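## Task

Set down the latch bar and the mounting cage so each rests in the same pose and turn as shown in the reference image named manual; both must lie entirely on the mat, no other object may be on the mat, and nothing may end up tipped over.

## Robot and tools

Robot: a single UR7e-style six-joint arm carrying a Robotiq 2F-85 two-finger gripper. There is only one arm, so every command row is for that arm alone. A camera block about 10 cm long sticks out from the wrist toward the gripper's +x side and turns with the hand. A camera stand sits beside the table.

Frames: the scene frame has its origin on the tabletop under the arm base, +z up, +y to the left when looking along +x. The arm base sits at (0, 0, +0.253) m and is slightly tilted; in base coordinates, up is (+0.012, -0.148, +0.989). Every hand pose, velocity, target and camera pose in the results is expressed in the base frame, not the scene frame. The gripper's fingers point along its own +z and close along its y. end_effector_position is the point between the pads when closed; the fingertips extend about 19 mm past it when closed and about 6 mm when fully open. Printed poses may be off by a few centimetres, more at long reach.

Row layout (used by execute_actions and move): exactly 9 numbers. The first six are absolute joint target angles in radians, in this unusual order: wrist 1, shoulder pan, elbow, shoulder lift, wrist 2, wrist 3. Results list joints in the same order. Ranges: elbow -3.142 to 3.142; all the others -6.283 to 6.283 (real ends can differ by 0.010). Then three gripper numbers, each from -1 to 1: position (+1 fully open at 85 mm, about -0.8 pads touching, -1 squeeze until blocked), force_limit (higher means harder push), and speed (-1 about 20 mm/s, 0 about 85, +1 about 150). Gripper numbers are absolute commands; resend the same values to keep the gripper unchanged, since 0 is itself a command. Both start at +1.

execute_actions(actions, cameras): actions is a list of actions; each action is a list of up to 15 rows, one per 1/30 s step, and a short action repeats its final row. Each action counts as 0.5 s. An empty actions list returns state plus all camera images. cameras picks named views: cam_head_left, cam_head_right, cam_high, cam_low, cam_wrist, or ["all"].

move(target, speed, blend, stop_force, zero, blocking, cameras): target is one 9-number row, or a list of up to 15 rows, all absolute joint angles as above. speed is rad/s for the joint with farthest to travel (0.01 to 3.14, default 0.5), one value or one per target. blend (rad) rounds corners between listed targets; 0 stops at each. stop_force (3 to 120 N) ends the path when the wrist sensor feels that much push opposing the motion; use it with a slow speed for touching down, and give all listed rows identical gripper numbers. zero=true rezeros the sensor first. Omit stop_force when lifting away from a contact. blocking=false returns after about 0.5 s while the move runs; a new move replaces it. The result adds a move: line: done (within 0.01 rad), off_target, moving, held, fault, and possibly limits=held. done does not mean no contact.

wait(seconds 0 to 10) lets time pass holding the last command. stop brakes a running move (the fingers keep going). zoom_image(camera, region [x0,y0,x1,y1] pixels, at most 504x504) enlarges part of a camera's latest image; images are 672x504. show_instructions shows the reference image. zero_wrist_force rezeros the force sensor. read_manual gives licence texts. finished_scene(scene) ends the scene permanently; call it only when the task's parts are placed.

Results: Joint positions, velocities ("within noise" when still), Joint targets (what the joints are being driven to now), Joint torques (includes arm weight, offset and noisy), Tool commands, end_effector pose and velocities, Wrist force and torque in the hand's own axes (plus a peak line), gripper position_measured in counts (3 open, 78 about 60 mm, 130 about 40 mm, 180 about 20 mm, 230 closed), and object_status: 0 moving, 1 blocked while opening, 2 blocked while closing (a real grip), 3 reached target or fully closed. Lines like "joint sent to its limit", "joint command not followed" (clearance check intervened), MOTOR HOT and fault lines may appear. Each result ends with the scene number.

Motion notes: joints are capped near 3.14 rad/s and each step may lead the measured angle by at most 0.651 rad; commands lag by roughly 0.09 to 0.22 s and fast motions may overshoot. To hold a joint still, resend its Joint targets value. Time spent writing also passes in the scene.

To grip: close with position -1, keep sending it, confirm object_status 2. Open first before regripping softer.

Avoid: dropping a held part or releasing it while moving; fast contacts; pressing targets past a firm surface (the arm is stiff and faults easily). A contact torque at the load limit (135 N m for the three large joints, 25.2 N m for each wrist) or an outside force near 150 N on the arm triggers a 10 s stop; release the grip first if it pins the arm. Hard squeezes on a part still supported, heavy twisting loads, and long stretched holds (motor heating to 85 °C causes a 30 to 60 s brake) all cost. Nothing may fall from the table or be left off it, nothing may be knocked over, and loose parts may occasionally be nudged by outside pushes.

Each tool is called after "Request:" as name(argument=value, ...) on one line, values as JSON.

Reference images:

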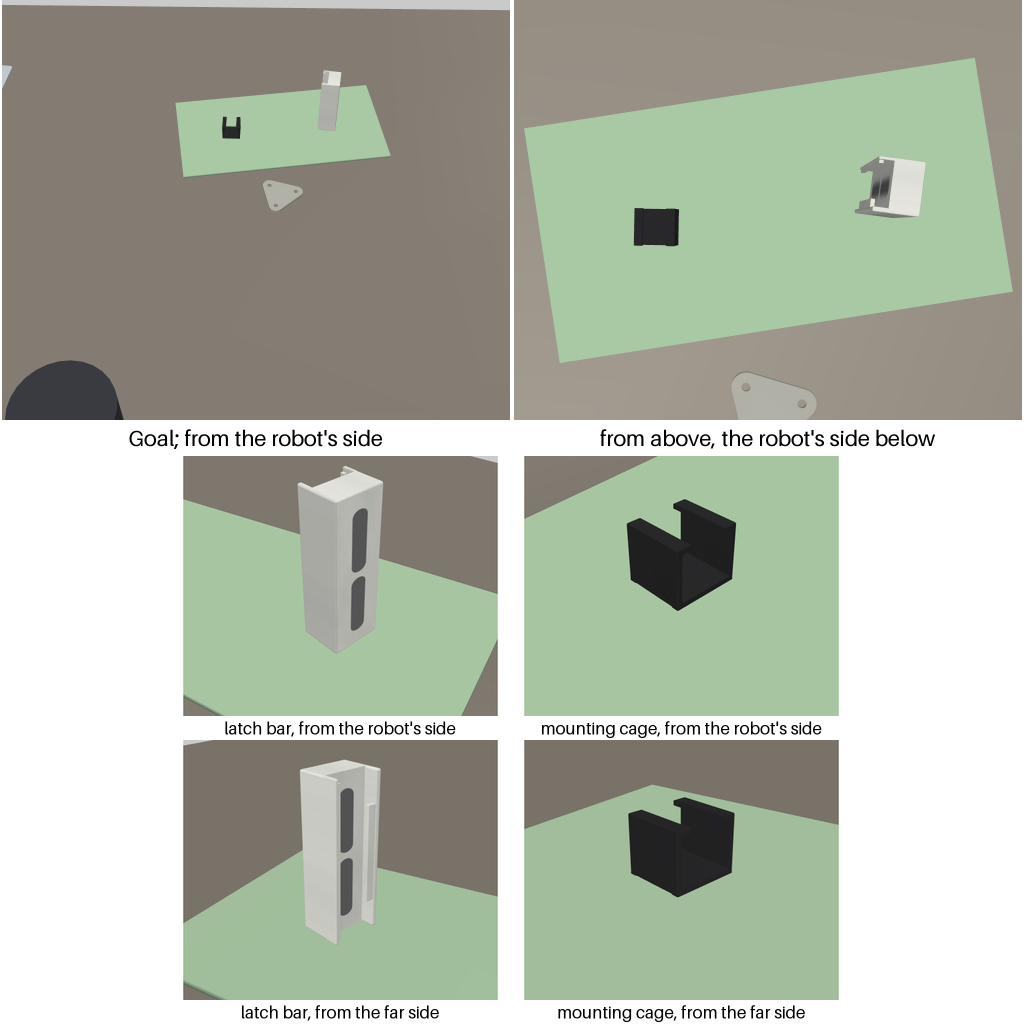

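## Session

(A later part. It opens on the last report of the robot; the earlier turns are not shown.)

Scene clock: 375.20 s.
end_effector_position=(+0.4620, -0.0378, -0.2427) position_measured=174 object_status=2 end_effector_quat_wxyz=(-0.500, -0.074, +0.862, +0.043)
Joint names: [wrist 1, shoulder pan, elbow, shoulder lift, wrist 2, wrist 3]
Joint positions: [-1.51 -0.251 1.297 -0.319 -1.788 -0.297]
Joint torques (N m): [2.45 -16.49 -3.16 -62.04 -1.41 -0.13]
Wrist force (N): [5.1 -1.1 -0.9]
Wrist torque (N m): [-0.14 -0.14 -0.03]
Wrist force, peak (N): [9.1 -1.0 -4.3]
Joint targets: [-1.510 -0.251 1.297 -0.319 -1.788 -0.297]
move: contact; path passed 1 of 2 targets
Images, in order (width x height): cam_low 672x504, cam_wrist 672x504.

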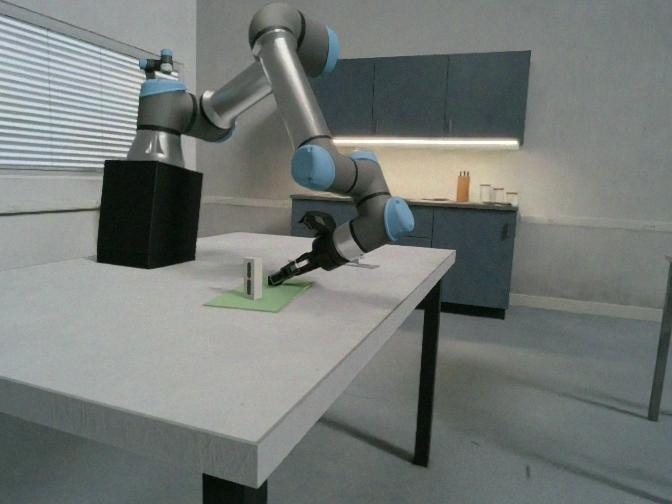

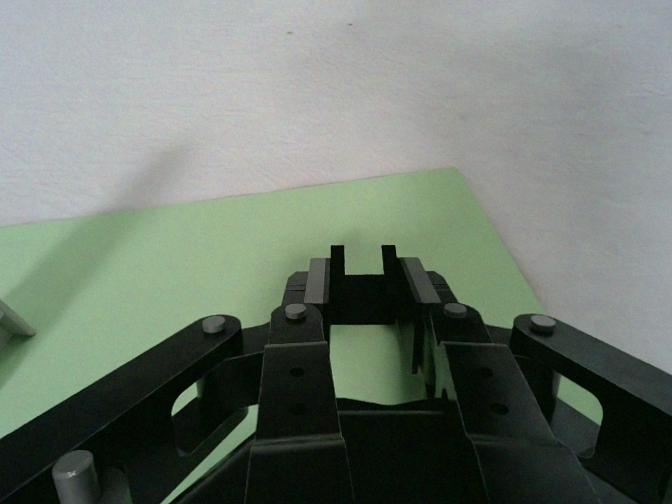

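Request:
move(target=[[-1.51,-0.251,1.297,-0.319,-1.788,-0.297,0.09,-0.9,-1],[-1.3184,-0.2299,1.0747,-0.2885,-1.77,-0.285,0.09,-0.9,-1]], speed=[0.2,0.25], cameras=["cam_low","cam_wrist"])

Request:
zoom_image(camera="cam_low", region=[200, 245, 320, 315])

Scene clock: 381.40 s.
end_effector_position=(+0.5232, -0.0376, -0.2080) position_measured=118 object_status=3 end_effector_quat_wxyz=(-0.500, -0.073, +0.862, +0.042)
Joint names: [wrist 1, shoulder pan, elbow, shoulder lift, wrist 2, wrist 3]
Joint positions: [-1.319 -0.23 1.075 -0.288 -1.77 -0.285]
Joint torques (N m): [-1.13 -20.53 -17.27 -68.29 -2.39 -1.52]
Wrist force (N): [1.5 -1.1 1.3]
Wrist torque (N m): [-0.18 -0.10 -0.04]
Wrist force, peak (N): [5.3 -1.2 -0.9]
Joint targets: [-1.318 -0.230 1.075 -0.288 -1.770 -0.285]
move: done
Images, in order (width x height): cam_low 672x504, cam_wrist 672x504.

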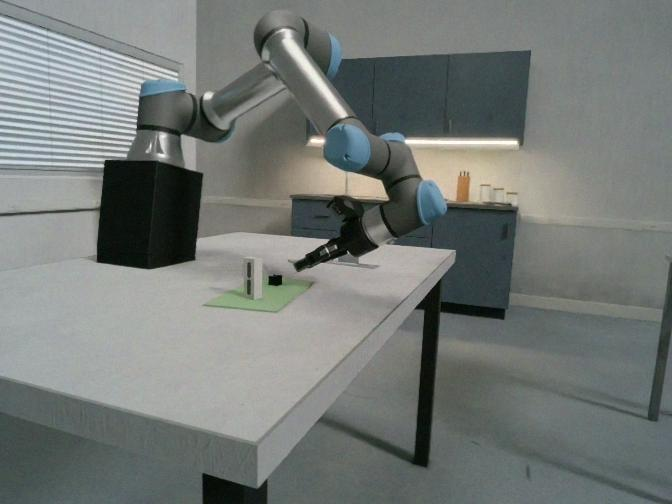

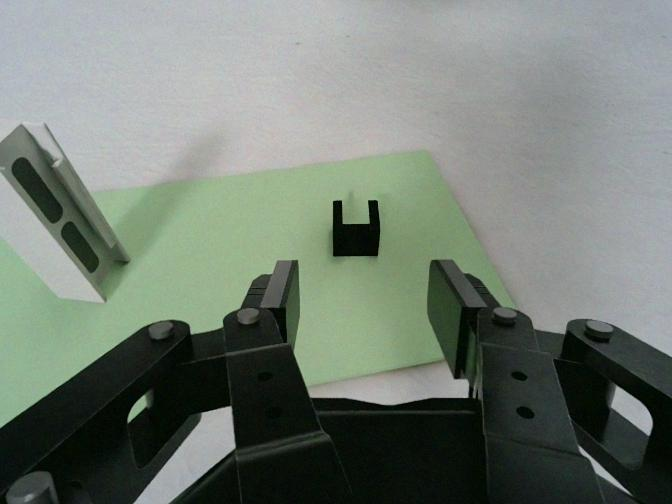

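Scaled by 4.200 from the camera's 672x504 image, which has a finer 960x720 frame.

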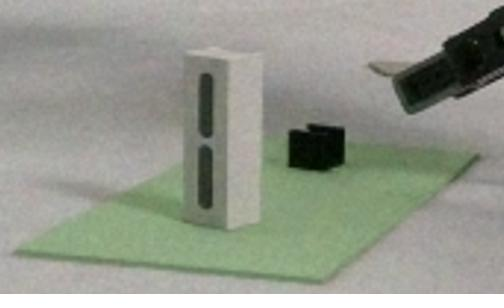

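Request:
finished_scene(scene=2)

The scene is finished: the task was done.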